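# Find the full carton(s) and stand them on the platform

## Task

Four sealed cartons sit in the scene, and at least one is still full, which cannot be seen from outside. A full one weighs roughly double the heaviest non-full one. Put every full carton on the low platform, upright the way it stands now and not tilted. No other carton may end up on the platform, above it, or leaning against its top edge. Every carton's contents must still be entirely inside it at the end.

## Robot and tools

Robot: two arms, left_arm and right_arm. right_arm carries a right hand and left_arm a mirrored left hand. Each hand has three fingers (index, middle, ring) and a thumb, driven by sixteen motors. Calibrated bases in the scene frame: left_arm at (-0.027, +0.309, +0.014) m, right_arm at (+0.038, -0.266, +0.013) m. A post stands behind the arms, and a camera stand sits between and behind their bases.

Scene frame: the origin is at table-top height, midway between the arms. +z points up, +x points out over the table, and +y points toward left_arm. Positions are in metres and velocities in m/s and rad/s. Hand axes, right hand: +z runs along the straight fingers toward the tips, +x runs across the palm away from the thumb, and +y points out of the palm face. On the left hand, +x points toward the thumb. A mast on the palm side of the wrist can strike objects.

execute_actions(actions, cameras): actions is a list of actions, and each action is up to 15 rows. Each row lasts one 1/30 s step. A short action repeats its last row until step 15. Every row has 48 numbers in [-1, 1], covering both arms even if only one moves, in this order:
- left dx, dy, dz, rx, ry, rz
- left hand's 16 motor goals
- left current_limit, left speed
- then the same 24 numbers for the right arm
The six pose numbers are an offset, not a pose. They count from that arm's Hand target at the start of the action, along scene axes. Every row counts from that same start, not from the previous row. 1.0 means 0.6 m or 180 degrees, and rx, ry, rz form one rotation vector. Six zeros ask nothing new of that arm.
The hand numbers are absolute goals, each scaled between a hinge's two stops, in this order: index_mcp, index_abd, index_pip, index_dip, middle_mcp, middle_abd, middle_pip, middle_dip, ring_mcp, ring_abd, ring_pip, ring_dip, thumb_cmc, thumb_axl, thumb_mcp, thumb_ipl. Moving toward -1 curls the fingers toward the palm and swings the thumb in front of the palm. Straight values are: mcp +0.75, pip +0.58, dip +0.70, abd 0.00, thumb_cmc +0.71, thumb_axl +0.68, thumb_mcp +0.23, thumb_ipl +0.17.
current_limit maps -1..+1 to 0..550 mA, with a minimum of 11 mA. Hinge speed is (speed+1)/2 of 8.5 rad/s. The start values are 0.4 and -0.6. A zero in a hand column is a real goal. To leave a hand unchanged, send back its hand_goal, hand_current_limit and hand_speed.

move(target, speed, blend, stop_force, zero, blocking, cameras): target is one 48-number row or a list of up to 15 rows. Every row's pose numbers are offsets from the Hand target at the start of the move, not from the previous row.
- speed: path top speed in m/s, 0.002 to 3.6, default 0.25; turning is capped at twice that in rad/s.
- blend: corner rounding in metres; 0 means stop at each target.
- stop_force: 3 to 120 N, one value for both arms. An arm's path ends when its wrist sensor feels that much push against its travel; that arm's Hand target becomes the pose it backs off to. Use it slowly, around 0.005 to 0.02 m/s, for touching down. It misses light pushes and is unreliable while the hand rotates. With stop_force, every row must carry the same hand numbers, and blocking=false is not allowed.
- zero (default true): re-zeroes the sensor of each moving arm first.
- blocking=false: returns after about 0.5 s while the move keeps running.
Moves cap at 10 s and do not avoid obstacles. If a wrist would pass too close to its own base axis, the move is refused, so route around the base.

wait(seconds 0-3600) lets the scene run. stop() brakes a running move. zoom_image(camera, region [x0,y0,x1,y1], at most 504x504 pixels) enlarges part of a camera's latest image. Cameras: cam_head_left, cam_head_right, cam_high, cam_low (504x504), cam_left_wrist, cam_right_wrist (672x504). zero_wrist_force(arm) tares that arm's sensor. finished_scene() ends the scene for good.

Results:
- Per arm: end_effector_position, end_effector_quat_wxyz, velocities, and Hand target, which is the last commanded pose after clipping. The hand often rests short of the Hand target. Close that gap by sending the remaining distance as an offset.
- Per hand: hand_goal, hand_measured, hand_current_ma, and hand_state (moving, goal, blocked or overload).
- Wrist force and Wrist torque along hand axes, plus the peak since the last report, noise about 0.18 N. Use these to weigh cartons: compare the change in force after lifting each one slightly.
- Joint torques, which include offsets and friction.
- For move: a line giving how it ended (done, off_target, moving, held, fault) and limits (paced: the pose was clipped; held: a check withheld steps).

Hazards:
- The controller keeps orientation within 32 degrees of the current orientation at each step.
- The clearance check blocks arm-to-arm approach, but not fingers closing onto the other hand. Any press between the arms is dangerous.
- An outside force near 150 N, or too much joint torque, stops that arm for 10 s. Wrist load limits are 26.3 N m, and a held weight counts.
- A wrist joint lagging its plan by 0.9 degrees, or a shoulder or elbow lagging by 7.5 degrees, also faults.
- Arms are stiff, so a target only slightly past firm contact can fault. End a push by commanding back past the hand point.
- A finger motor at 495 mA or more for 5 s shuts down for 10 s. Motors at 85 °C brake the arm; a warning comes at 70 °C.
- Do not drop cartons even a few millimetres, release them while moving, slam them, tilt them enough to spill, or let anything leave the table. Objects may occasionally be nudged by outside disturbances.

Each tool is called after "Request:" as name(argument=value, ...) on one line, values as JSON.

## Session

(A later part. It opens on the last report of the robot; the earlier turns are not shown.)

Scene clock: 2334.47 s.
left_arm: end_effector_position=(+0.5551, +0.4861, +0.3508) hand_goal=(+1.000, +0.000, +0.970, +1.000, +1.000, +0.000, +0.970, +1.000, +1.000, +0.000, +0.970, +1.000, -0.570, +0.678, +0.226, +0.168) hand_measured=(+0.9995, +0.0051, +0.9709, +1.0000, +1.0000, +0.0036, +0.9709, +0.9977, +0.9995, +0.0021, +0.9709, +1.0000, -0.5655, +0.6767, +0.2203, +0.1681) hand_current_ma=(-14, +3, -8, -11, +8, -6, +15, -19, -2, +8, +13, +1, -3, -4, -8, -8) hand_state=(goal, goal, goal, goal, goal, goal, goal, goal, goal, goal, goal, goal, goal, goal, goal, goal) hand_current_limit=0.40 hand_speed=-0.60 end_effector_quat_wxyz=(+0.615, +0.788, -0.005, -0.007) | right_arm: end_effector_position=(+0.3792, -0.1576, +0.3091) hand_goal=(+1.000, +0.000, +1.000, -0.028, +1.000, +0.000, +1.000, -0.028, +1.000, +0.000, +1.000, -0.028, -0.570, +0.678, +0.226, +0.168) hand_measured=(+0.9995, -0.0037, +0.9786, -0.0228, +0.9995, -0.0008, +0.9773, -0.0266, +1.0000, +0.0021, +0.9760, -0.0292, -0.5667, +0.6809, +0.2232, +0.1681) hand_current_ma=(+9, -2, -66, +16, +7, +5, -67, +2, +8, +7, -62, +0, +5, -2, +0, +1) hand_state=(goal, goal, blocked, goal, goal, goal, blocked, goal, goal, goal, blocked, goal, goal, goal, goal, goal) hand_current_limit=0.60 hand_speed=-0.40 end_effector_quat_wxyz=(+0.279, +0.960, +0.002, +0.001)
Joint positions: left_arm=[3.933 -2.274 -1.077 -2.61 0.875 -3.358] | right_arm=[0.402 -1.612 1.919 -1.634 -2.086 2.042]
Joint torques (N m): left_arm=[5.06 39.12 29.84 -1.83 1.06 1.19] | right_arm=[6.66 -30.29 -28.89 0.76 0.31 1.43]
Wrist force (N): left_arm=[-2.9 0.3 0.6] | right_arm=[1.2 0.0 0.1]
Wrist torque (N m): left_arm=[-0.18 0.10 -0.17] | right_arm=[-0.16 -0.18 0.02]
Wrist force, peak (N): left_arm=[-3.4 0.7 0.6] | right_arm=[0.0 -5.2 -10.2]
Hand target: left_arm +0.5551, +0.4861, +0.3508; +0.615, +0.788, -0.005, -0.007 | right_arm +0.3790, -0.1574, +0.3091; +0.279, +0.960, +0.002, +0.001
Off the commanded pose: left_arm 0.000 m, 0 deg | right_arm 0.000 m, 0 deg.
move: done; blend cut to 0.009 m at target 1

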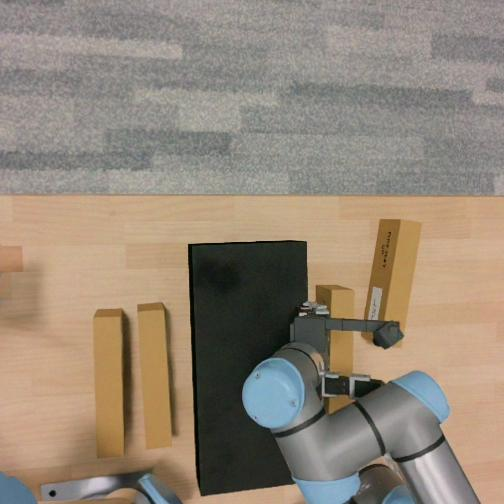

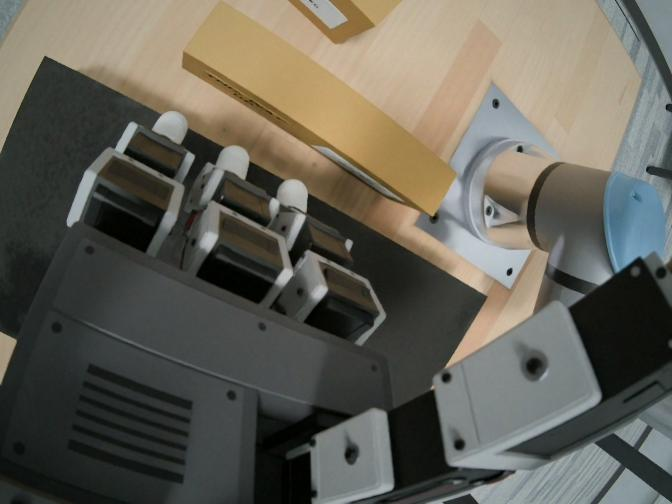

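Request:
move(target=[[0,0.0,0,0,0,0, 1,0,0.97,1, 1,0,0.97,1, 1,0,0.97,1, -0.571,0.678,0.226,0.168, 0.4,-0.6, 0.0073,-0.2527,-0.08,0,0,0, 1,0,1,-0.029, 1,0,1,-0.029, 1,0,1,-0.029, -0.571,0.678,0.226,0.168, 0.6,-0.4],[0,0.0,0,0,0,0, 1,0,0.97,1, 1,0,0.97,1, 1,0,0.97,1, -0.571,0.678,0.226,0.168, 0.4,-0.6, 0.0073,-0.2527,-0.218,0,0,0, 1,0,1,-0.029, 1,0,1,-0.029, 1,0,1,-0.029, -0.571,0.678,0.226,0.168, 0.6,-0.4]], speed=[0.2, 0.06], stop_force=10, cameras=["cam_high","cam_right_wrist"])

Request:
zoom_image(camera="cam_right_wrist", region=[120, 0, 560, 340])

Scene clock: 2369.10 s.
left_arm: end_effector_position=(+0.5551, +0.4861, +0.3508) hand_goal=(+1.000, +0.000, +0.970, +1.000, +1.000, +0.000, +0.970, +1.000, +1.000, +0.000, +0.970, +1.000, -0.570, +0.678, +0.226, +0.168) hand_measured=(+1.0000, +0.0065, +0.9683, +1.0000, +0.9995, +0.0036, +0.9709, +0.9965, +0.9995, +0.0021, +0.9722, +1.0000, -0.5655, +0.6777, +0.2193, +0.1672) hand_current_ma=(-1, +11, -6, +1, +16, -9, +11, -21, +8, -3, +15, -6, -3, -10, -15, -10) hand_state=(goal, goal, goal, goal, goal, goal, goal, goal, goal, goal, goal, goal, goal, goal, goal, goal) hand_current_limit=0.40 hand_speed=-0.60 end_effector_quat_wxyz=(+0.615, +0.788, -0.005, -0.007) | right_arm: end_effector_position=(+0.3831, -0.3090, +0.2184) hand_goal=(+1.000, +0.000, +1.000, -0.028, +1.000, +0.000, +1.000, -0.028, +1.000, +0.000, +1.000, -0.028, -0.570, +0.678, +0.226, +0.168) hand_measured=(+0.9995, -0.0023, +0.9786, -0.0241, +0.9995, +0.0007, +0.9799, -0.0253, +0.9983, +0.0036, +0.9812, -0.0292, -0.5667, +0.6798, +0.2232, +0.1681) hand_current_ma=(+11, -2, -62, +11, +10, +10, -55, +4, +1, +14, -46, +1, -1, +4, +3, +2) hand_state=(goal, goal, blocked, goal, goal, goal, blocked, goal, goal, goal, goal, goal, goal, goal, goal, goal) hand_current_limit=0.60 hand_speed=-0.40 end_effector_quat_wxyz=(+0.279, +0.960, +0.002, +0.001)
Joint positions: left_arm=[3.933 -2.274 -1.077 -2.61 0.875 -3.358] | right_arm=[0.041 -1.676 2.298 -2.165 -2.135 1.624]
Joint torques (N m): left_arm=[3.83 39.19 29.97 -1.79 1.07 1.22] | right_arm=[6.62 -20.95 -21.76 1.2 -0.04 1.25]
Wrist force (N): left_arm=[-3.2 0.2 0.5] | right_arm=[2.1 6.0 -5.7]
Wrist torque (N m): left_arm=[-0.18 0.14 -0.19] | right_arm=[0.33 0.10 0.54]
Wrist force, peak (N): left_arm=[-3.6 0.4 0.7] | right_arm=[-21.7 64.2 -75.5]
Hand target: left_arm +0.5551, +0.4861, +0.3508; +0.615, +0.788, -0.005, -0.007 | right_arm +0.3831, -0.3090, +0.2184; +0.279, +0.960, +0.002, +0.001 (not the last commanded pose)
Off the commanded pose: left_arm 0.000 m, 0 deg | right_arm 0.040 m, 0 deg.
move: contact (right_arm); path passed 1 of 2 targets

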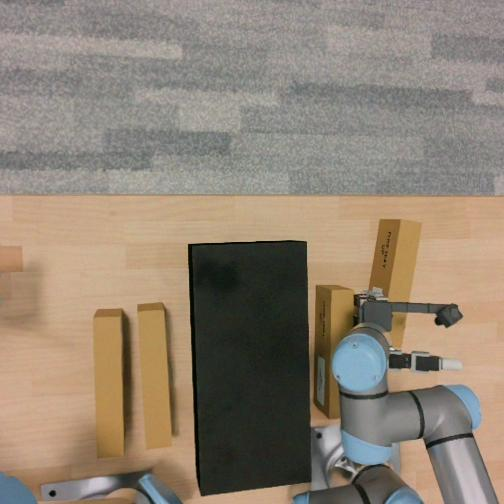

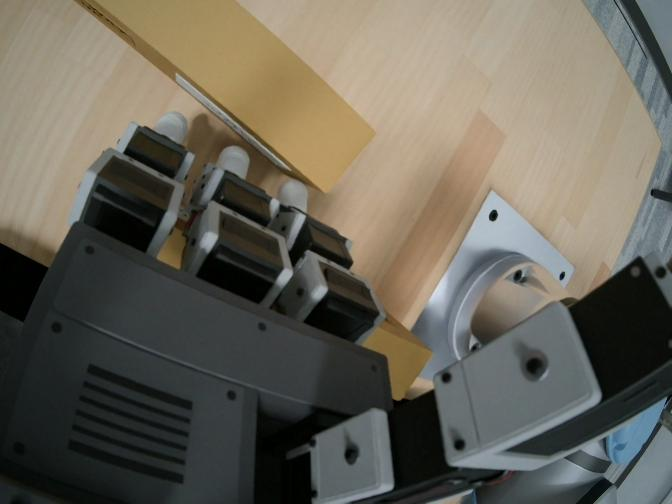

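Scaled by 1.145 from the camera's image (finer frame: 960x720).

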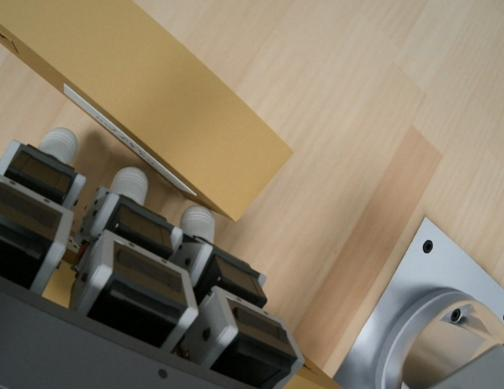

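Request:
move(target=[[0,0.0,0,0,0,0, 1,0,0.97,1, 1,0,0.97,1, 1,0,0.97,1, -0.571,0.678,0.226,0.168, 0.4,-0.6, 0,0,0.12,0,0,0, 1,0,1,-0.029, 1,0,1,-0.029, 1,0,1,-0.029, -0.571,0.678,0.226,0.168, 0.6,-0.4],[0,0.0,0,0,0,0, 1,0,0.97,1, 1,0,0.97,1, 1,0,0.97,1, -0.571,0.678,0.226,0.168, 0.4,-0.6, 0.22,-0.025,0.12,0,0,0, 1,0,1,-0.029, 1,0,1,-0.029, 1,0,1,-0.029, -0.571,0.678,0.226,0.168, 0.6,-0.4],[0,0.0,0,0,0,0, 1,0,0.97,1, 1,0,0.97,1, 1,0,0.97,1, -0.571,0.678,0.226,0.168, 0.4,-0.6, 0.22,-0.025,-0.069,0,0,0, 1,0,1,-0.029, 1,0,1,-0.029, 1,0,1,-0.029, -0.571,0.678,0.226,0.168, 0.6,-0.4],[0,0.0,0,0,0,0, 1,0,0.97,1, 1,0,0.97,1, 1,0,0.97,1, -0.571,0.678,0.226,0.168, 0.4,-0.6, 0.22,-0.14,-0.069,0,0,0, 1,0,1,-0.029, 1,0,1,-0.029, 1,0,1,-0.029, -0.571,0.678,0.226,0.168, 0.6,-0.4]], speed=[0.2,0.2,0.1,0.04], blend=[0.01,0.02,0,0], cameras=["cam_high","cam_right_wrist"])

Request:
zoom_image(camera="cam_right_wrist", region=[120, 0, 560, 340])

Scene clock: 2389.40 s.
left_arm: end_effector_position=(+0.5551, +0.4861, +0.3508) hand_goal=(+1.000, +0.000, +0.970, +1.000, +1.000, +0.000, +0.970, +1.000, +1.000, +0.000, +0.970, +1.000, -0.570, +0.678, +0.226, +0.168) hand_measured=(+0.9995, +0.0051, +0.9709, +0.9990, +1.0000, +0.0036, +0.9696, +0.9965, +0.9995, +0.0021, +0.9709, +0.9990, -0.5655, +0.6756, +0.2193, +0.1672) hand_current_ma=(-16, +19, -14, +1, +19, -8, +6, -10, -4, +1, +20, +3, -6, -3, -10, +2) hand_state=(goal, goal, goal, goal, goal, goal, goal, goal, goal, goal, goal, goal, goal, goal, goal, goal) hand_current_limit=0.40 hand_speed=-0.60 end_effector_quat_wxyz=(+0.615, +0.788, -0.005, -0.007) | right_arm: end_effector_position=(+0.5151, -0.3928, +0.1770) hand_goal=(+1.000, +0.000, +1.000, -0.028, +1.000, +0.000, +1.000, -0.028, +1.000, +0.000, +1.000, -0.028, -0.570, +0.678, +0.226, +0.168) hand_measured=(+1.0000, -0.0008, +0.9850, -0.0113, +0.9995, +0.0007, +0.9773, -0.0266, +0.9995, +0.0036, +0.9773, -0.0292, -0.5743, +0.6809, +0.2232, +0.1681) hand_current_ma=(+24, +0, -40, +49, +15, +9, -61, -6, +2, +7, -66, -8, -19, +8, -1, +9) hand_state=(goal, goal, goal, goal, goal, goal, blocked, goal, goal, goal, blocked, goal, goal, goal, goal, goal) hand_current_limit=0.60 hand_speed=-0.40 end_effector_quat_wxyz=(+0.279, +0.960, +0.001, +0.001)
Joint positions: left_arm=[3.933 -2.274 -1.077 -2.61 0.875 -3.358] | right_arm=[-0.141 -1.327 2.09 -2.422 -2.13 1.409]
Joint torques (N m): left_arm=[2.04 39.49 29.7 -1.75 1.05 1.12] | right_arm=[-10.25 -34.56 -6.38 -4.81 -1.15 -1.73]
Wrist force (N): left_arm=[-3.1 0.9 0.7] | right_arm=[-0.1 -5.6 -10.0]
Wrist torque (N m): left_arm=[-0.12 0.12 -0.19] | right_arm=[1.00 -0.35 0.13]
Wrist force, peak (N): left_arm=[-3.5 0.4 0.4] | right_arm=[-0.2 -7.0 -15.4]
Hand target: left_arm +0.5551, +0.4861, +0.3508; +0.615, +0.788, -0.005, -0.007 | right_arm +0.5151, -0.3930, +0.1770; +0.279, +0.960, +0.002, +0.001
Off the commanded pose: left_arm 0.000 m, 0 deg | right_arm 0.000 m, 0 deg.
move: done

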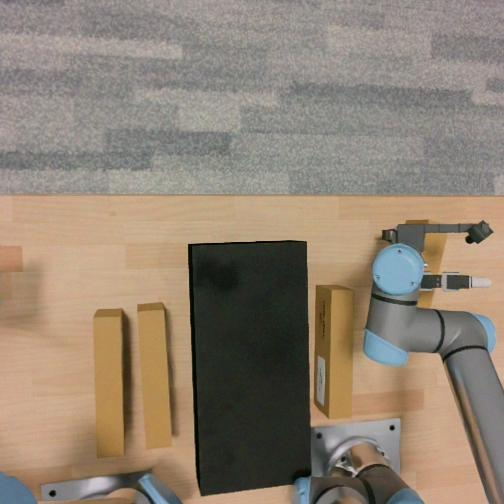

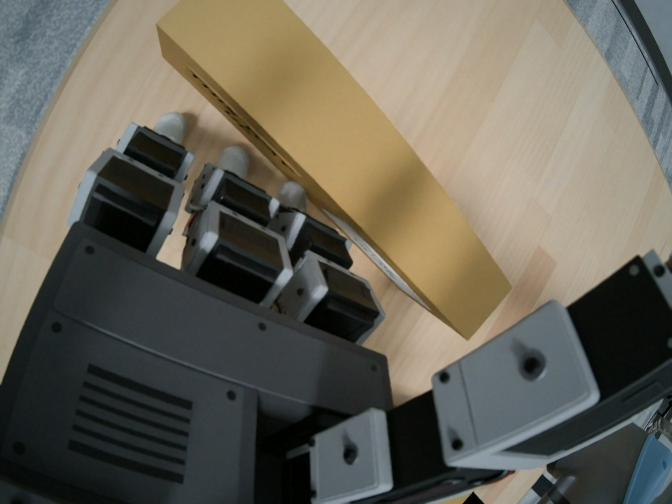

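Scaled by 1.145 from the camera's image (finer frame: 960x720).

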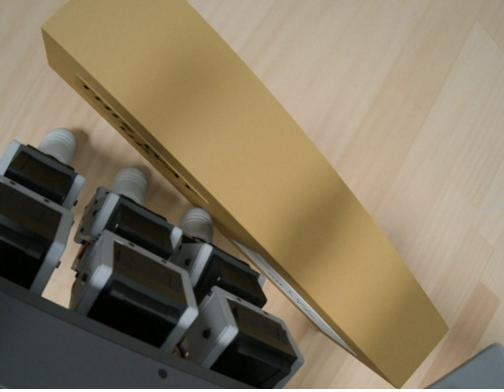

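Request:
move(target=[[0,0.0,0,0,0,0, 1,0,0.97,1, 1,0,0.97,1, 1,0,0.97,1, -0.571,0.678,0.226,0.168, 0.4,-0.6, 0,0.04,0,0,0,0, 1,0,1,-0.029, 1,0,1,-0.029, 1,0,1,-0.029, -0.571,0.678,0.226,0.168, 0.6,-0.4],[0,0.0,0,0,0,0, 1,0,0.97,1, 1,0,0.97,1, 1,0,0.97,1, -0.571,0.678,0.226,0.168, 0.4,-0.6, 0,0.08,0.2,0,0,0, 1,0,1,-0.029, 1,0,1,-0.029, 1,0,1,-0.029, -0.571,0.678,0.226,0.168, 0.6,-0.4],[0,0.0,0,0,0,0, 1,0,0.97,1, 1,0,0.97,1, 1,0,0.97,1, -0.571,0.678,0.226,0.168, 0.4,-0.6, -0.22,0.08,0.2,0,0,0, 1,0,1,-0.029, -0.274,0,-0.737,-0.174, -0.274,0,-0.737,-0.174, -0.571,0.678,0.226,0.168, 0.6,-0.4]], speed=0.25, blend=[0.01,0.02,0], cameras=["cam_high","cam_right_wrist"])

Request:
zoom_image(camera="cam_high", region=[290, 190, 490, 440])

Scene clock: 2448.10 s.
left_arm: end_effector_position=(+0.5551, +0.4861, +0.3508) hand_goal=(+1.000, +0.000, +0.970, +1.000, +1.000, +0.000, +0.970, +1.000, +1.000, +0.000, +0.970, +1.000, -0.570, +0.678, +0.226, +0.168) hand_measured=(+0.9995, +0.0036, +0.9709, +1.0000, +0.9995, +0.0036, +0.9722, +0.9965, +1.0000, +0.0036, +0.9709, +1.0000, -0.5655, +0.6777, +0.2193, +0.1681) hand_current_ma=(-5, +12, -4, -10, -11, +1, +4, -11, +13, +6, +15, +4, +0, -22, -12, +12) hand_state=(goal, goal, goal, goal, goal, goal, goal, goal, goal, goal, goal, goal, goal, goal, goal, goal) hand_current_limit=0.40 hand_speed=-0.60 end_effector_quat_wxyz=(+0.615, +0.788, -0.005, -0.007) | right_arm: end_effector_position=(+0.3831, -0.3450, +0.2970) hand_goal=(+1.000, +0.000, +1.000, -0.028, -0.274, +0.000, -0.736, -0.174, -0.274, +0.000, -0.736, -0.174, -0.570, +0.678, +0.226, +0.168) hand_measured=(+0.9995, -0.0023, +0.9773, -0.0228, -0.2607, +0.0007, -0.7395, -0.1782, -0.2632, +0.0051, -0.7395, -0.1795, -0.5667, +0.6809, +0.2232, +0.1681) hand_current_ma=(+7, -3, -68, +19, +43, +20, -9, -19, +35, +7, -3, -23, +2, +1, +3, +2) hand_state=(goal, goal, blocked, goal, goal, goal, goal, goal, goal, goal, goal, goal, goal, goal, goal, goal) hand_current_limit=0.60 hand_speed=-0.40 end_effector_quat_wxyz=(+0.279, +0.960, +0.002, +0.001)
Joint positions: left_arm=[3.933 -2.274 -1.077 -2.61 0.875 -3.358] | right_arm=[-0.057 -1.816 2.197 -1.986 -2.135 1.508]
Joint torques (N m): left_arm=[0.46 39.9 29.52 -1.8 0.99 0.97] | right_arm=[5.69 -20.15 -12.32 -0.17 -1.97 -1.53]
Wrist force (N): left_arm=[-2.8 0.8 0.7] | right_arm=[1.4 -0.2 0.3]
Wrist torque (N m): left_arm=[-0.13 0.08 -0.16] | right_arm=[-0.14 -0.22 0.20]
Wrist force, peak (N): left_arm=[-3.5 0.4 0.4] | right_arm=[-0.2 -5.9 -10.5]
Hand target: left_arm +0.5551, +0.4861, +0.3508; +0.615, +0.788, -0.005, -0.007 | right_arm +0.3831, -0.3450, +0.2970; +0.279, +0.960, +0.002, +0.001
Off the commanded pose: left_arm 0.000 m, 0 deg | right_arm 0.000 m, 0 deg.
move: done

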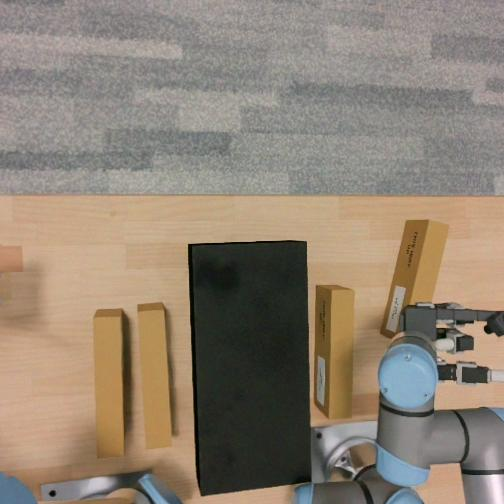

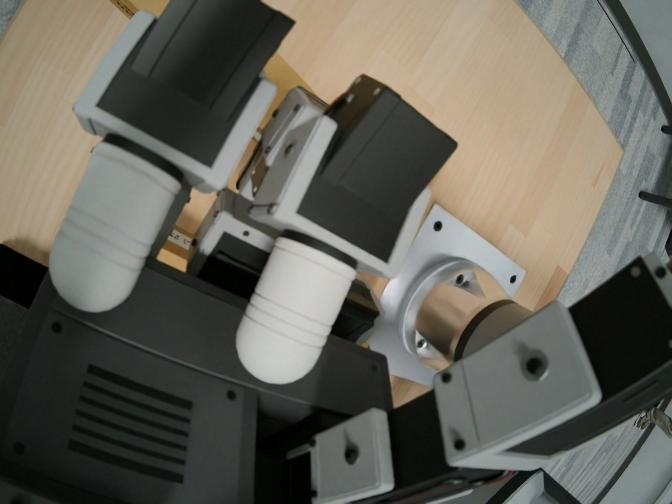

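Scaled by 2.016 from the camera's image (finer frame: 720x720).

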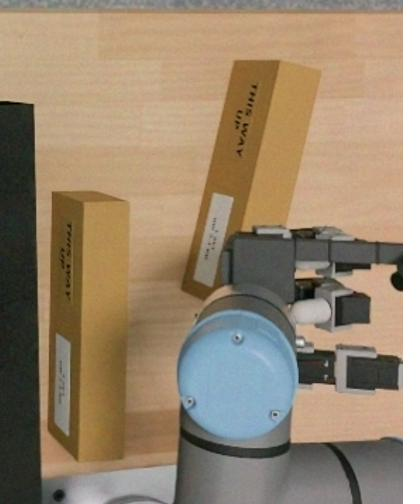

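Request:
move(target=[[0,0.0,0,0,0,0, 1,0,0.97,1, 1,0,0.97,1, 1,0,0.97,1, -0.571,0.678,0.226,0.168, 0.4,-0.6, 0,0,-0.2,0,0,0, 1,0,1,-0.029, -0.274,0,-0.737,-0.174, -0.274,0,-0.737,-0.174, -0.571,0.678,0.226,0.168, 0.8,-0.4],[0,0.0,0,0,0,0, 1,0,0.97,1, 1,0,0.97,1, 1,0,0.97,1, -0.571,0.678,0.226,0.168, 0.4,-0.6, 0,-0.13,-0.2,0,0,0, 1,0,1,-0.029, -0.274,0,-0.737,-0.174, -0.274,0,-0.737,-0.174, -0.571,0.678,0.226,0.168, 0.8,-0.4]], speed=[0.08,0.04], blend=[0,0], cameras=["cam_high","cam_right_wrist"])

Request:
zoom_image(camera="cam_high", region=[290, 190, 490, 440])

Scene clock: 2465.10 s.
left_arm: end_effector_position=(+0.5551, +0.4861, +0.3508) hand_goal=(+1.000, +0.000, +0.970, +1.000, +1.000, +0.000, +0.970, +1.000, +1.000, +0.000, +0.970, +1.000, -0.570, +0.678, +0.226, +0.168) hand_measured=(+0.9995, +0.0065, +0.9709, +1.0000, +0.9995, +0.0021, +0.9709, +0.9965, +0.9995, +0.0021, +0.9709, +1.0000, -0.5655, +0.6777, +0.2203, +0.1681) hand_current_ma=(-3, +18, -13, -15, -6, -7, +6, -10, +6, +12, +11, +3, -3, -9, -9, +2) hand_state=(goal, goal, goal, goal, goal, goal, goal, goal, goal, goal, goal, goal, goal, goal, goal, goal) hand_current_limit=0.40 hand_speed=-0.60 end_effector_quat_wxyz=(+0.615, +0.788, -0.005, -0.007) | right_arm: end_effector_position=(+0.3831, -0.4229, +0.1770) hand_goal=(+1.000, +0.000, +1.000, -0.028, -0.274, +0.000, -0.736, -0.174, -0.274, +0.000, -0.736, -0.174, -0.570, +0.678, +0.226, +0.168) hand_measured=(+1.0000, +0.0139, +0.9812, -0.0088, -0.2607, +0.0007, -0.7395, -0.1782, -0.2632, +0.0051, -0.7395, -0.1795, -0.5667, +0.6809, +0.2232, +0.1681) hand_current_ma=(+11, +23, -51, +57, +45, +7, -6, -11, +36, +11, +0, -14, -7, -2, -2, +4) hand_state=(goal, goal, goal, goal, goal, goal, goal, goal, goal, goal, goal, goal, goal, goal, goal, goal) hand_current_limit=0.80 hand_speed=-0.40 end_effector_quat_wxyz=(+0.279, +0.960, +0.001, +0.001)
Joint positions: left_arm=[3.933 -2.274 -1.077 -2.61 0.875 -3.358] | right_arm=[-0.276 -1.611 2.449 -2.578 -2.112 1.252]
Joint torques (N m): left_arm=[-0.21 40.28 29.68 -1.69 1.14 0.86] | right_arm=[-6.33 -7.31 -7.91 -5.47 -0.41 -1.57]
Wrist force (N): left_arm=[-3.4 0.3 0.5] | right_arm=[-0.8 -3.4 -2.5]
Wrist torque (N m): left_arm=[-0.16 0.15 -0.21] | right_arm=[0.20 -0.32 0.02]
Wrist force, peak (N): left_arm=[-3.6 0.4 0.7] | right_arm=[-0.2 -3.5 -4.9]
Hand target: left_arm +0.5551, +0.4861, +0.3508; +0.615, +0.788, -0.005, -0.007 | right_arm +0.3831, -0.4230, +0.1770; +0.279, +0.960, +0.002, +0.001
Off the commanded pose: left_arm 0.000 m, 0 deg | right_arm 0.000 m, 0 deg.
move: done

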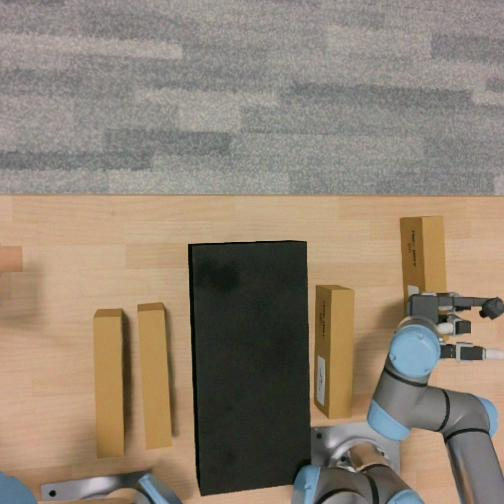

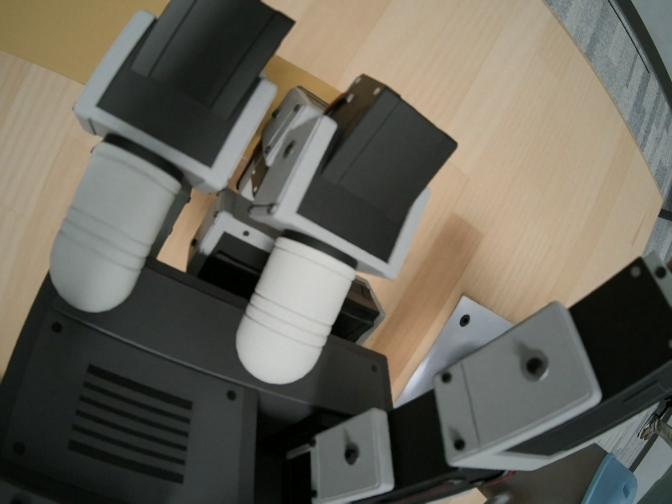

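Scaled by 2.016 from the camera's image (finer frame: 720x720).

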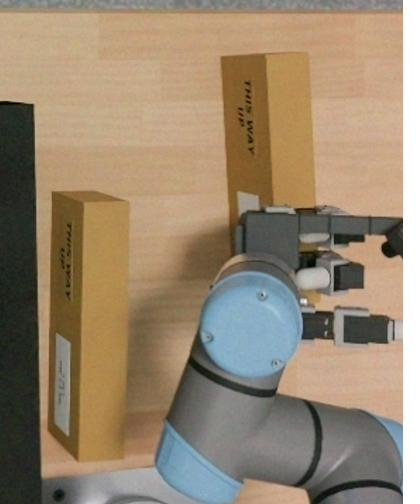

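Request:
move(target=[[0,0.0,0,0,0,0, 1,0,0.97,1, 1,0,0.97,1, 1,0,0.97,1, -0.571,0.678,0.226,0.168, 0.4,-0.6, 0.028,-0.073,0,0,0,0.111, 1,0,1,-0.029, -0.274,0,-0.737,-0.174, -0.274,0,-0.737,-0.174, -0.571,0.678,0.226,0.168, 0.8,-0.4],[0,0.0,0,0,0,0, 1,0,0.97,1, 1,0,0.97,1, 1,0,0.97,1, -0.571,0.678,0.226,0.168, 0.4,-0.6, 0.084,-0.123,0,0,0,0.222, 1,0,1,-0.029, -0.274,0,-0.737,-0.174, -0.274,0,-0.737,-0.174, -0.571,0.678,0.226,0.168, 0.8,-0.4]], speed=0.04, blend=[0.01,0], cameras=["cam_high","cam_head_left"])

Request:
zoom_image(camera="cam_high", region=[290, 190, 490, 440])

Scene clock: 2501.27 s.
left_arm: end_effector_position=(+0.5551, +0.4861, +0.3508) hand_goal=(+1.000, +0.000, +0.970, +1.000, +1.000, +0.000, +0.970, +1.000, +1.000, +0.000, +0.970, +1.000, -0.570, +0.678, +0.226, +0.168) hand_measured=(+0.9995, +0.0051, +0.9722, +0.9990, +0.9995, +0.0036, +0.9722, +0.9965, +0.9983, +0.0021, +0.9722, +1.0000, -0.5642, +0.6777, +0.2193, +0.1672) hand_current_ma=(-2, +12, -6, -9, -5, +10, +18, -14, +12, +2, +10, +20, -1, -4, +1, +4) hand_state=(goal, goal, goal, goal, goal, goal, goal, goal, goal, goal, goal, goal, goal, goal, goal, goal) hand_current_limit=0.40 hand_speed=-0.60 end_effector_quat_wxyz=(+0.615, +0.788, -0.005, -0.007) | right_arm: end_effector_position=(+0.4335, -0.4967, +0.1770) hand_goal=(+1.000, +0.000, +1.000, -0.028, -0.274, +0.000, -0.736, -0.174, -0.274, +0.000, -0.736, -0.174, -0.570, +0.678, +0.226, +0.168) hand_measured=(+1.0000, +0.0197, +0.9824, -0.0062, -0.2620, +0.0007, -0.7395, -0.1782, -0.2632, +0.0051, -0.7395, -0.1795, -0.5667, +0.6798, +0.2232, +0.1681) hand_current_ma=(+12, +42, -46, +63, +38, +9, -14, -11, +41, +14, +4, -10, -2, +9, +0, +1) hand_state=(goal, goal, goal, blocked, goal, goal, goal, goal, goal, goal, goal, goal, goal, goal, goal, goal) hand_current_limit=0.80 hand_speed=-0.40 end_effector_quat_wxyz=(+0.262, +0.902, +0.329, +0.096)
Joint positions: left_arm=[3.933 -2.274 -1.077 -2.61 0.875 -3.358] | right_arm=[-0.709 -1.664 2.646 -3.111 -1.66 0.144]
Joint torques (N m): left_arm=[-3.38 39.55 29.29 -1.52 0.97 0.7] | right_arm=[-4.11 -20.16 -6.97 -6.26 1.67 -1.8]
Wrist force (N): left_arm=[-3.0 0.5 0.9] | right_arm=[-0.3 -4.4 -2.0]
Wrist torque (N m): left_arm=[-0.17 0.11 -0.18] | right_arm=[0.14 -0.29 0.05]
Wrist force, peak (N): left_arm=[-3.5 0.7 0.7] | right_arm=[-0.9 -4.1 -4.3]
Hand target: left_arm +0.5551, +0.4861, +0.3508; +0.615, +0.788, -0.005, -0.007 | right_arm +0.4335, -0.4968, +0.1770; +0.262, +0.902, +0.330, +0.096
Off the commanded pose: left_arm 0.000 m, 0 deg | right_arm 0.000 m, 0 deg.
move: done
Images, in order (width x height): cam_head_left 504x504, cam_high 504x504.

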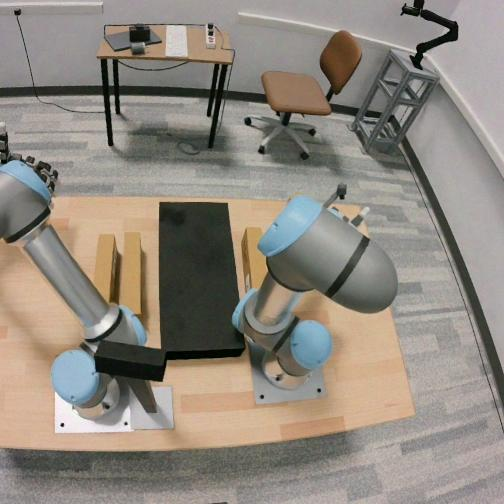

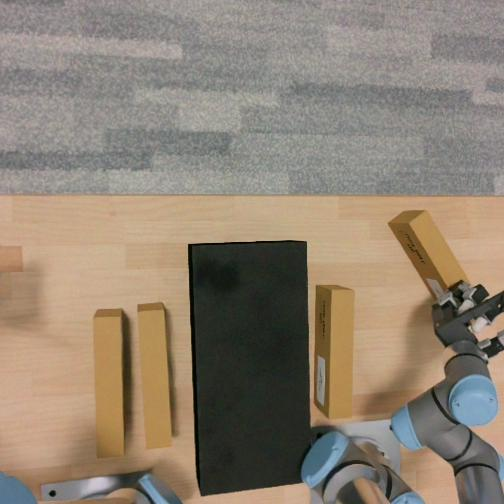

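Scaled by 2.016 from the camera's image (finer frame: 720x720).

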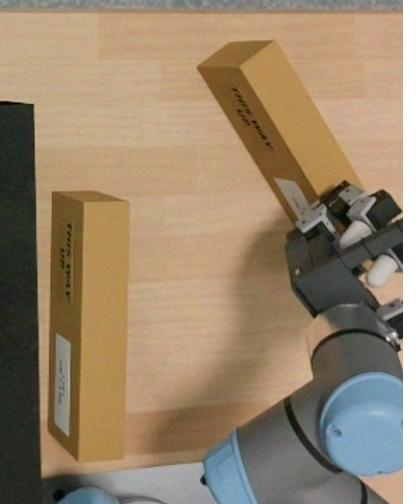

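Request:
move(target=[[0,0.0,0,0,0,0, 1,0,0.97,1, 1,0,0.97,1, 1,0,0.97,1, -0.571,0.678,0.226,0.168, 0.4,-0.6, -0.03,0.03,0,0,0,0, 1,0,1,-0.029, -0.274,0,-0.737,-0.174, -0.274,0,-0.737,-0.174, -0.571,0.678,0.226,0.168, 0.6,-0.4],[0,0.0,0,0,0,0, 1,0,0.97,1, 1,0,0.97,1, 1,0,0.97,1, -0.571,0.678,0.226,0.168, 0.4,-0.6, -0.02,0.03,0.25,0,0,0, 1,0,1,-0.029, -0.274,0,-0.737,-0.174, -0.274,0,-0.737,-0.174, -0.571,0.678,0.226,0.168, 0.6,-0.4],[0,0.0,0,0,0,0, 1,0,0.97,1, 1,0,0.97,1, 1,0,0.97,1, -0.571,0.678,0.226,0.168, 0.4,-0.6, 0.1,0,0.3,0.101,-0.141,0.4433, 1,0,0.97,1, 1,0,0.97,1, 1,0,0.97,1, -0.571,0.678,0.226,0.168, 0.6,-0.4],[0,0.0,0,0,0,0, 1,0,0.97,1, 1,0,0.97,1, 1,0,0.97,1, -0.571,0.678,0.226,0.168, 0.4,-0.6, 0.194,-0.02,0.25,0.2019,-0.2819,0.8866, 1,0,0.97,1, 1,0,0.97,1, 1,0,0.97,1, -0.571,0.678,0.226,0.168, 0.6,-0.4]], speed=0.3, blend=[0.005,0.02,0.03,0], cameras=["cam_high","cam_head_left","cam_right_wrist"])

Request:
zoom_image(camera="cam_high", region=[320, 190, 504, 420])

Scene clock: 2557.23 s.
left_arm: end_effector_position=(+0.5551, +0.4861, +0.3508) hand_goal=(+1.000, +0.000, +0.970, +1.000, +1.000, +0.000, +0.970, +1.000, +1.000, +0.000, +0.970, +1.000, -0.570, +0.678, +0.226, +0.168) hand_measured=(+0.9995, +0.0065, +0.9696, +1.0000, +1.0000, +0.0021, +0.9722, +0.9965, +1.0000, +0.0021, +0.9709, +0.9990, -0.5655, +0.6767, +0.2203, +0.1672) hand_current_ma=(-7, +13, -6, -2, +6, -4, +14, -22, +4, +0, +12, +3, +7, -10, -8, +0) hand_state=(goal, goal, goal, goal, goal, goal, goal, goal, goal, goal, goal, goal, goal, goal, goal, goal) hand_current_limit=0.40 hand_speed=-0.60 end_effector_quat_wxyz=(+0.615, +0.788, -0.005, -0.007) | right_arm: end_effector_position=(+0.5499, -0.5088, +0.3270) hand_goal=(+1.000, +0.000, +0.970, +1.000, +1.000, +0.000, +0.970, +1.000, +1.000, +0.000, +0.970, +1.000, -0.570, +0.678, +0.226, +0.168) hand_measured=(+0.9995, +0.0051, +0.9709, +1.0000, +0.9995, +0.0051, +0.9709, +1.0000, +0.9995, +0.0051, +0.9696, +1.0000, -0.5667, +0.6798, +0.2242, +0.1681) hand_current_ma=(+13, +10, -1, +1, +9, +15, +4, -2, +8, +13, +7, -3, +1, -1, +3, -1) hand_state=(goal, goal, goal, goal, goal, goal, goal, goal, goal, goal, goal, goal, goal, goal, goal, goal) hand_current_limit=0.60 hand_speed=-0.40 end_effector_quat_wxyz=(-0.163, -0.211, +0.765, +0.586)
Joint positions: left_arm=[3.933 -2.274 -1.077 -2.61 0.875 -3.358] | right_arm=[-0.825 -0.632 0.698 -0.334 -1.366 -3.084]
Joint torques (N m): left_arm=[-4.97 40.34 29.27 -1.46 0.93 0.62] | right_arm=[6.93 -47.01 -25.53 3.44 -0.93 -1.61]
Wrist force (N): left_arm=[-3.1 0.3 0.8] | right_arm=[1.3 -0.6 1.5]
Wrist torque (N m): left_arm=[-0.19 0.12 -0.19] | right_arm=[-0.40 -0.23 0.18]
Wrist force, peak (N): left_arm=[-3.6 0.5 0.7] | right_arm=[-0.3 -4.7 -1.9]
Hand target: left_arm +0.5551, +0.4861, +0.3508; +0.615, +0.788, -0.005, -0.007 | right_arm +0.5499, -0.5088, +0.3270; -0.163, -0.211, +0.765, +0.586
Off the commanded pose: left_arm 0.000 m, 0 deg | right_arm 0.000 m, 0 deg.
move: done; blend cut to 0 m at target 3
Images, in order (width x height): cam_head_left 504x504, cam_high 504x504, cam_right_wrist 672x504.

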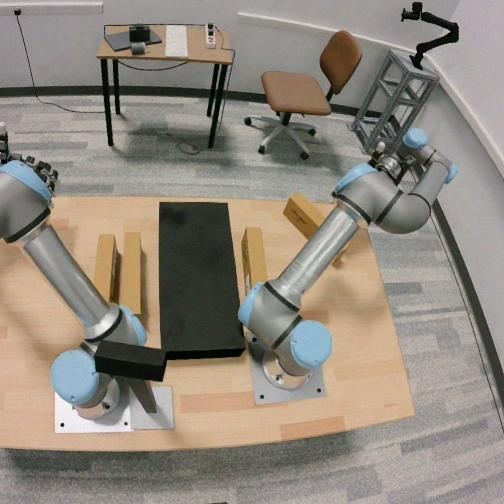

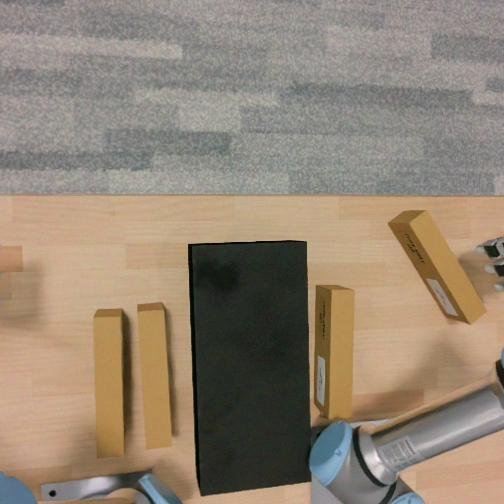

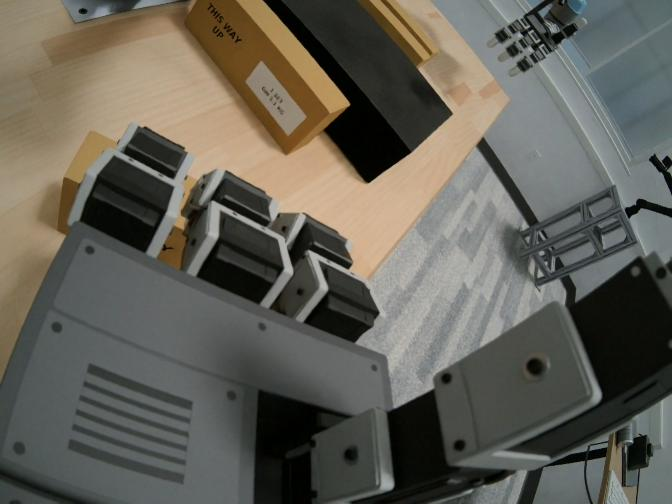

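Scaled by 2.191 from the camera's image (finer frame: 720x720).

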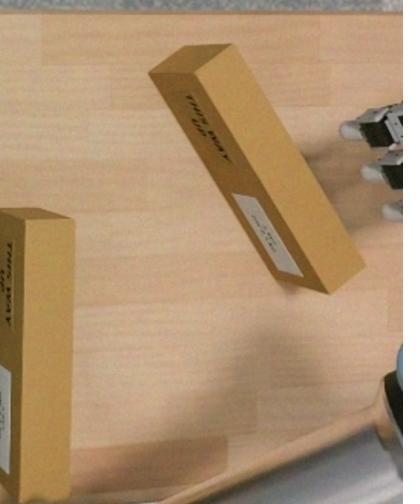

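Request:
move(target=[[0,0.0,0,0,0,0, 1,0,0.97,1, 1,0,0.97,1, 1,0,0.97,1, -0.571,0.678,0.226,0.168, 0.4,-0.6, 0.037,0.035,-0.1,0,0,0, 1,0,0.97,1, 1,0,0.97,1, 1,0,0.97,1, -0.571,0.678,0.226,0.168, 0.6,-0.4],[0,0.0,0,0,0,0, 1,0,0.97,1, 1,0,0.97,1, 1,0,0.97,1, -0.571,0.678,0.226,0.168, 0.4,-0.6, 0.037,0.035,-0.209,0,0,0, 1,0,0.97,1, 1,0,0.97,1, 1,0,0.97,1, -0.571,0.678,0.226,0.168, 0.6,-0.4],[0,0.0,0,0,0,0, 1,0,0.97,1, 1,0,0.97,1, 1,0,0.97,1, -0.571,0.678,0.226,0.168, 0.4,-0.6, 0.0187,0.063,-0.209,0,0,0, 1,0,0.97,1, 1,0,0.97,1, 1,0,0.97,1, -0.571,0.678,0.226,0.168, 0.6,-0.4],[0,0.0,0,0,0,0, 1,0,0.97,1, 1,0,0.97,1, 1,0,0.97,1, -0.571,0.678,0.226,0.168, 0.4,-0.6, 0.0187,0.14,-0.209,0,0,0, 1,0,0.97,1, 1,0,0.97,1, 1,0,0.97,1, -0.571,0.678,0.226,0.168, 0.6,-0.4]], speed=[0.2,0.08,0.04,0.04], blend=[0.005,0,0.005,0], cameras=["cam_high","cam_right_wrist"])

Request:
zoom_image(camera="cam_high", region=[320, 190, 504, 420])

Scene clock: 2596.53 s.
left_arm: end_effector_position=(+0.5551, +0.4861, +0.3508) hand_goal=(+1.000, +0.000, +0.970, +1.000, +1.000, +0.000, +0.970, +1.000, +1.000, +0.000, +0.970, +1.000, -0.570, +0.678, +0.226, +0.168) hand_measured=(+0.9995, +0.0065, +0.9709, +1.0000, +1.0000, +0.0036, +0.9709, +0.9977, +1.0000, +0.0036, +0.9709, +1.0000, -0.5642, +0.6777, +0.2193, +0.1672) hand_current_ma=(-9, +28, -3, +2, -17, -2, +6, -17, +3, +6, +17, +3, +6, +1, -15, +14) hand_state=(goal, goal, goal, goal, goal, goal, goal, goal, goal, goal, goal, goal, goal, goal, goal, goal) hand_current_limit=0.40 hand_speed=-0.60 end_effector_quat_wxyz=(+0.615, +0.788, -0.005, -0.007) | right_arm: end_effector_position=(+0.5611, -0.4250, +0.2016) hand_goal=(+1.000, +0.000, +0.970, +1.000, +1.000, +0.000, +0.970, +1.000, +1.000, +0.000, +0.970, +1.000, -0.570, +0.678, +0.226, +0.168) hand_measured=(+0.9995, -0.0096, +0.9735, +0.9990, +0.9995, -0.0184, +0.9760, +1.0000, +1.0000, -0.0374, +0.9773, +1.0000, -0.5667, +0.6809, +0.2232, +0.1681) hand_current_ma=(+4, -17, +7, +2, +8, -17, +12, -2, +12, -63, +23, +0, -8, -2, -9, +2) hand_state=(goal, goal, goal, goal, goal, goal, goal, goal, goal, blocked, goal, goal, goal, goal, goal, goal) hand_current_limit=0.60 hand_speed=-0.40 end_effector_quat_wxyz=(-0.163, -0.211, +0.765, +0.586)
Joint positions: left_arm=[3.933 -2.274 -1.077 -2.61 0.875 -3.358] | right_arm=[-0.734 -0.655 1.073 -0.693 -1.278 -3.058]
Joint torques (N m): left_arm=[-6.08 40.84 29.73 -1.56 1 0.51] | right_arm=[9.63 -61.73 -4.87 -0.75 3.14 1.15]
Wrist force (N): left_arm=[-3.1 0.5 0.6] | right_arm=[5.9 -1.5 -4.2]
Wrist torque (N m): left_arm=[-0.16 0.12 -0.18] | right_arm=[0.34 0.27 0.69]
Wrist force, peak (N): left_arm=[-3.6 0.5 0.7] | right_arm=[1.9 4.7 -11.6]
Hand target: left_arm +0.5551, +0.4861, +0.3508; +0.615, +0.788, -0.005, -0.007 | right_arm +0.5611, -0.4248, +0.2016; -0.163, -0.211, +0.765, +0.586
Off the commanded pose: left_arm 0.000 m, 0 deg | right_arm 0.000 m, 0 deg.
move: done

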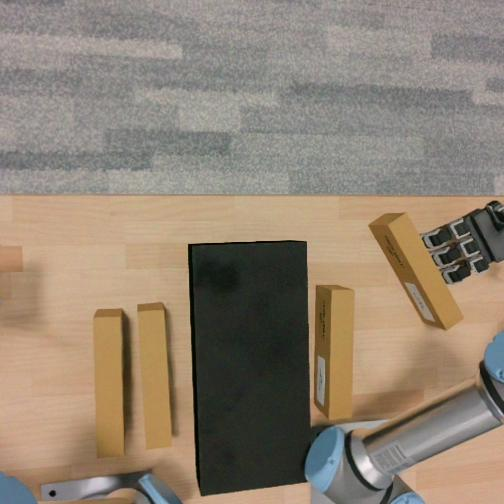

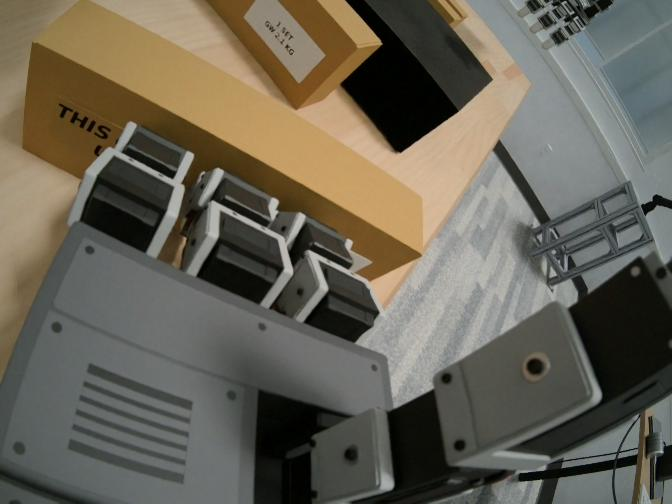

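Scaled by 2.191 from the camera's image (finer frame: 720x720).

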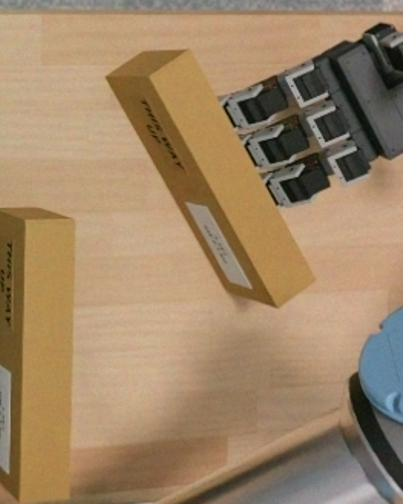

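Request:
move(target=[0,0.0,0,0,0,0, 1,0,0.97,1, 1,0,0.97,1, 1,0,0.97,1, -0.571,0.678,0.226,0.168, 0.4,-0.6, 0.03,0.14,0,0,0,0, 1,0,0.97,1, 1,0,0.97,1, 1,0,0.97,1, -0.571,0.678,0.226,0.168, 0.6,-0.4], speed=0.04, cameras=["cam_high","cam_head_left"])

Request:
zoom_image(camera="cam_high", region=[290, 190, 490, 400])

Scene clock: 2609.00 s.
left_arm: end_effector_position=(+0.5551, +0.4861, +0.3508) hand_goal=(+1.000, +0.000, +0.970, +1.000, +1.000, +0.000, +0.970, +1.000, +1.000, +0.000, +0.970, +1.000, -0.570, +0.678, +0.226, +0.168) hand_measured=(+1.0000, +0.0051, +0.9709, +1.0000, +1.0000, +0.0036, +0.9709, +0.9965, +1.0000, +0.0021, +0.9709, +1.0000, -0.5655, +0.6767, +0.2193, +0.1672) hand_current_ma=(-5, +12, -16, +4, -7, +0, +5, -13, +15, -2, +5, +7, +0, -14, -1, -10) hand_state=(goal, goal, goal, goal, goal, goal, goal, goal, goal, goal, goal, goal, goal, goal, goal, goal) hand_current_limit=0.40 hand_speed=-0.60 end_effector_quat_wxyz=(+0.615, +0.788, -0.005, -0.007) | right_arm: end_effector_position=(+0.5791, -0.3411, +0.2016) hand_goal=(+1.000, +0.000, +0.970, +1.000, +1.000, +0.000, +0.970, +1.000, +1.000, +0.000, +0.970, +1.000, -0.570, +0.678, +0.226, +0.168) hand_measured=(+1.0000, -0.0052, +0.9709, +1.0000, +0.9995, -0.0198, +0.9747, +1.0000, +1.0000, -0.0550, +0.9786, +1.0000, -0.5667, +0.6798, +0.2242, +0.1681) hand_current_ma=(+11, -8, +1, +1, +14, -27, +7, -12, +11, -100, +35, -6, +6, +6, +0, -1) hand_state=(goal, goal, goal, goal, goal, goal, goal, goal, goal, blocked, goal, goal, goal, goal, goal, goal) hand_current_limit=0.60 hand_speed=-0.40 end_effector_quat_wxyz=(-0.163, -0.211, +0.765, +0.586)
Joint positions: left_arm=[3.933 -2.274 -1.077 -2.61 0.875 -3.358] | right_arm=[-0.626 -0.713 1.186 -0.758 -1.174 -3.027]
Joint torques (N m): left_arm=[-7.53 40.48 28.73 -1.48 1.11 0.47] | right_arm=[8.23 -61.59 -6.42 -0.69 3.07 1.14]
Wrist force (N): left_arm=[-3.1 0.5 0.4] | right_arm=[5.6 -2.8 -3.7]
Wrist torque (N m): left_arm=[-0.14 0.12 -0.19] | right_arm=[0.31 0.34 0.54]
Wrist force, peak (N): left_arm=[-3.5 0.4 0.5] | right_arm=[6.4 -0.7 -6.2]
Hand target: left_arm +0.5551, +0.4861, +0.3508; +0.615, +0.788, -0.005, -0.007 | right_arm +0.5791, -0.3408, +0.2016; -0.163, -0.211, +0.765, +0.586
Off the commanded pose: left_arm 0.000 m, 0 deg | right_arm 0.000 m, 0 deg.
move: done
Images, in order (width x height): cam_head_left 504x504, cam_high 504x504.

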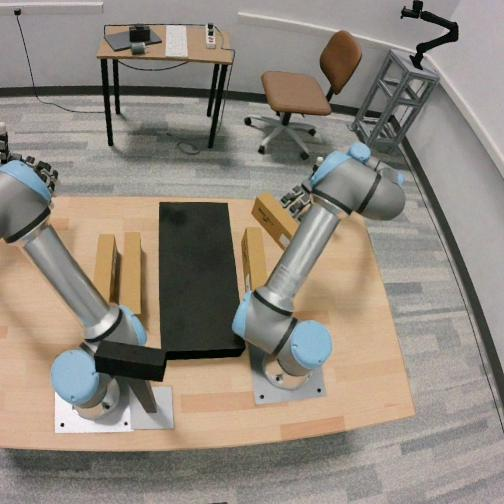

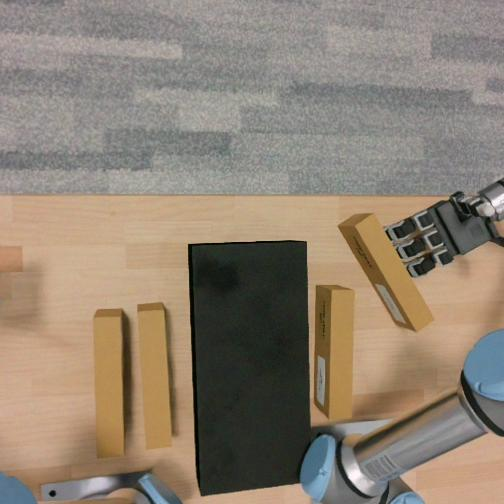

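Scaled by 2.400 from the camera's image (finer frame: 720x720).

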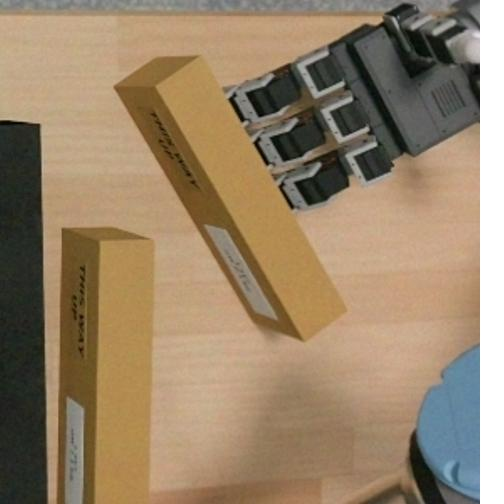

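Request:
move(target=[[0,0.0,0,0,0,0, 1,0,0.97,1, 1,0,0.97,1, 1,0,0.97,1, -0.571,0.678,0.226,0.168, 0.4,-0.6, 0.025,-0.045,0,0,0,0, 1,0,0.97,1, 1,0,0.97,1, 1,0,0.97,1, -0.571,0.678,0.226,0.168, 0.6,-0.4],[0,0.0,0,0,0,0, 1,0,0.97,1, 1,0,0.97,1, 1,0,0.97,1, -0.571,0.678,0.226,0.168, 0.4,-0.6, 0.02,-0.045,0.28,0,0,0, 1,0,0.97,1, 1,0,0.97,1, 1,0,0.97,1, -0.571,0.678,0.226,0.168, 0.6,-0.4],[0,0.0,0,0,0,0, 1,0,0.97,1, 1,0,0.97,1, 1,0,0.97,1, -0.571,0.678,0.226,0.168, 0.4,-0.6, -0.1,0,0.3,-0.093,0.156,-0.467, 1,0,0.97,1, 1,0,0.97,1, 1,0,0.97,1, -0.571,0.678,0.226,0.168, 0.6,-0.4],[0,0.0,0,0,0,0, 1,0,0.97,1, 1,0,0.97,1, 1,0,0.97,1, -0.571,0.678,0.226,0.168, 0.4,-0.6, -0.235,0.005,0.2,-0.1856,0.3114,-0.9316, 1,0,1,-0.029, 1,0,1,-0.029, 1,0,1,-0.029, -0.571,0.678,0.226,0.168, 0.6,-0.4]], speed=0.3, blend=[0.005,0.02,0.03,0], cameras=["cam_high","cam_right_wrist"])

Scene clock: 2666.93 s.
left_arm: end_effector_position=(+0.5551, +0.4861, +0.3508) hand_goal=(+1.000, +0.000, +0.970, +1.000, +1.000, +0.000, +0.970, +1.000, +1.000, +0.000, +0.970, +1.000, -0.570, +0.678, +0.226, +0.168) hand_measured=(+1.0000, +0.0051, +0.9696, +1.0000, +1.0000, +0.0021, +0.9709, +0.9965, +0.9995, +0.0036, +0.9696, +0.9990, -0.5655, +0.6777, +0.2193, +0.1681) hand_current_ma=(-11, +14, +4, -4, -3, -14, +3, -9, -1, -1, +18, +8, -9, -3, -3, +12) hand_state=(goal, goal, goal, goal, goal, goal, goal, goal, goal, goal, goal, goal, goal, goal, goal, goal) hand_current_limit=0.40 hand_speed=-0.60 end_effector_quat_wxyz=(+0.615, +0.788, -0.005, -0.007) | right_arm: end_effector_position=(+0.4802, -0.3394, +0.3548) hand_goal=(+1.000, +0.000, +0.970, +1.000, +1.000, +0.000, +0.970, +1.000, +1.000, +0.000, +0.970, +1.000, -0.570, +0.678, +0.226, +0.168) hand_measured=(+0.9995, +0.0007, +0.9658, +1.0000, +1.0000, +0.0036, +0.9696, +1.0000, +1.0000, +0.0065, +0.9683, +1.0000, -0.5655, +0.6798, +0.2232, +0.1681) hand_current_ma=(+9, -7, -6, +1, +9, +11, -3, -5, +3, +10, +6, +0, +5, +2, -1, +4) hand_state=(goal, goal, goal, goal, goal, goal, goal, goal, goal, goal, goal, goal, goal, goal, goal, goal) hand_current_limit=0.60 hand_speed=-0.40 end_effector_quat_wxyz=(+0.171, +0.752, +0.552, +0.317)
Joint positions: left_arm=[3.933 -2.274 -1.077 -2.61 0.875 -3.358] | right_arm=[-0.8 -2.288 2.451 -2.23 -1.001 -0.341]
Joint torques (N m): left_arm=[-7.49 40.02 29.57 -1.52 0.92 0.32] | right_arm=[1.45 3.8 -21.35 -3.16 0.64 0.72]
Wrist force (N): left_arm=[-3.1 0.3 0.6] | right_arm=[1.5 -0.2 0.5]
Wrist torque (N m): left_arm=[-0.19 0.12 -0.18] | right_arm=[-0.25 -0.17 0.19]
Wrist force, peak (N): left_arm=[-3.5 0.4 0.8] | right_arm=[6.2 -2.5 -3.5]
Hand target: left_arm +0.5551, +0.4861, +0.3508; +0.615, +0.788, -0.005, -0.007 | right_arm +0.4802, -0.3394, +0.3548; +0.171, +0.752, +0.552, +0.317 (not the last commanded pose)
Off the commanded pose: left_arm 0.000 m, 0 deg | right_arm 0.054 m, 50 deg.
FORCE FAULT: contact force on the right arm reached its limit, and that arm stopped. The contact can be on any part of that arm, not only on its tool. That arm's remaining commands of this call were not run. That arm is still stopped at the end of this call. That arm stays stopped for about 10 more seconds. Until then a move that you send moves the other arm only, and its call returns only when the move has ended. Once the stop has ended, the next robot result says so. If the stop ends while you think or write, that arm runs what you send next, counted from a new Hand target: where the arm stands when the stop ends. While its stop runs, that arm, its gripper or tool too, takes no new command. Until it ends, the stop uses up actions while you think or wait. An arm that is not stopped still takes commands.
move: fault (right_arm); path passed 3 of 4 targets; target 4's new numbers were not sent

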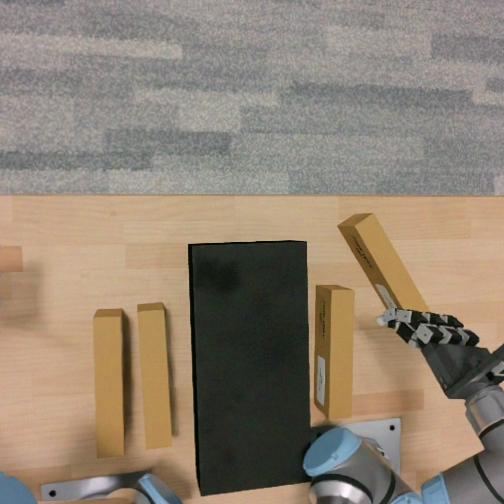

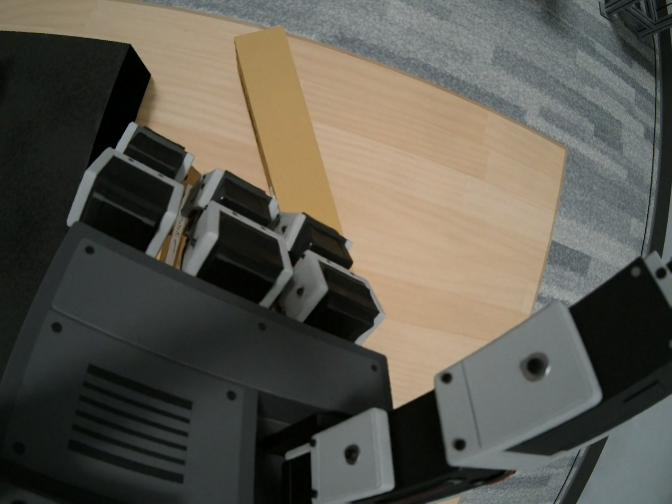

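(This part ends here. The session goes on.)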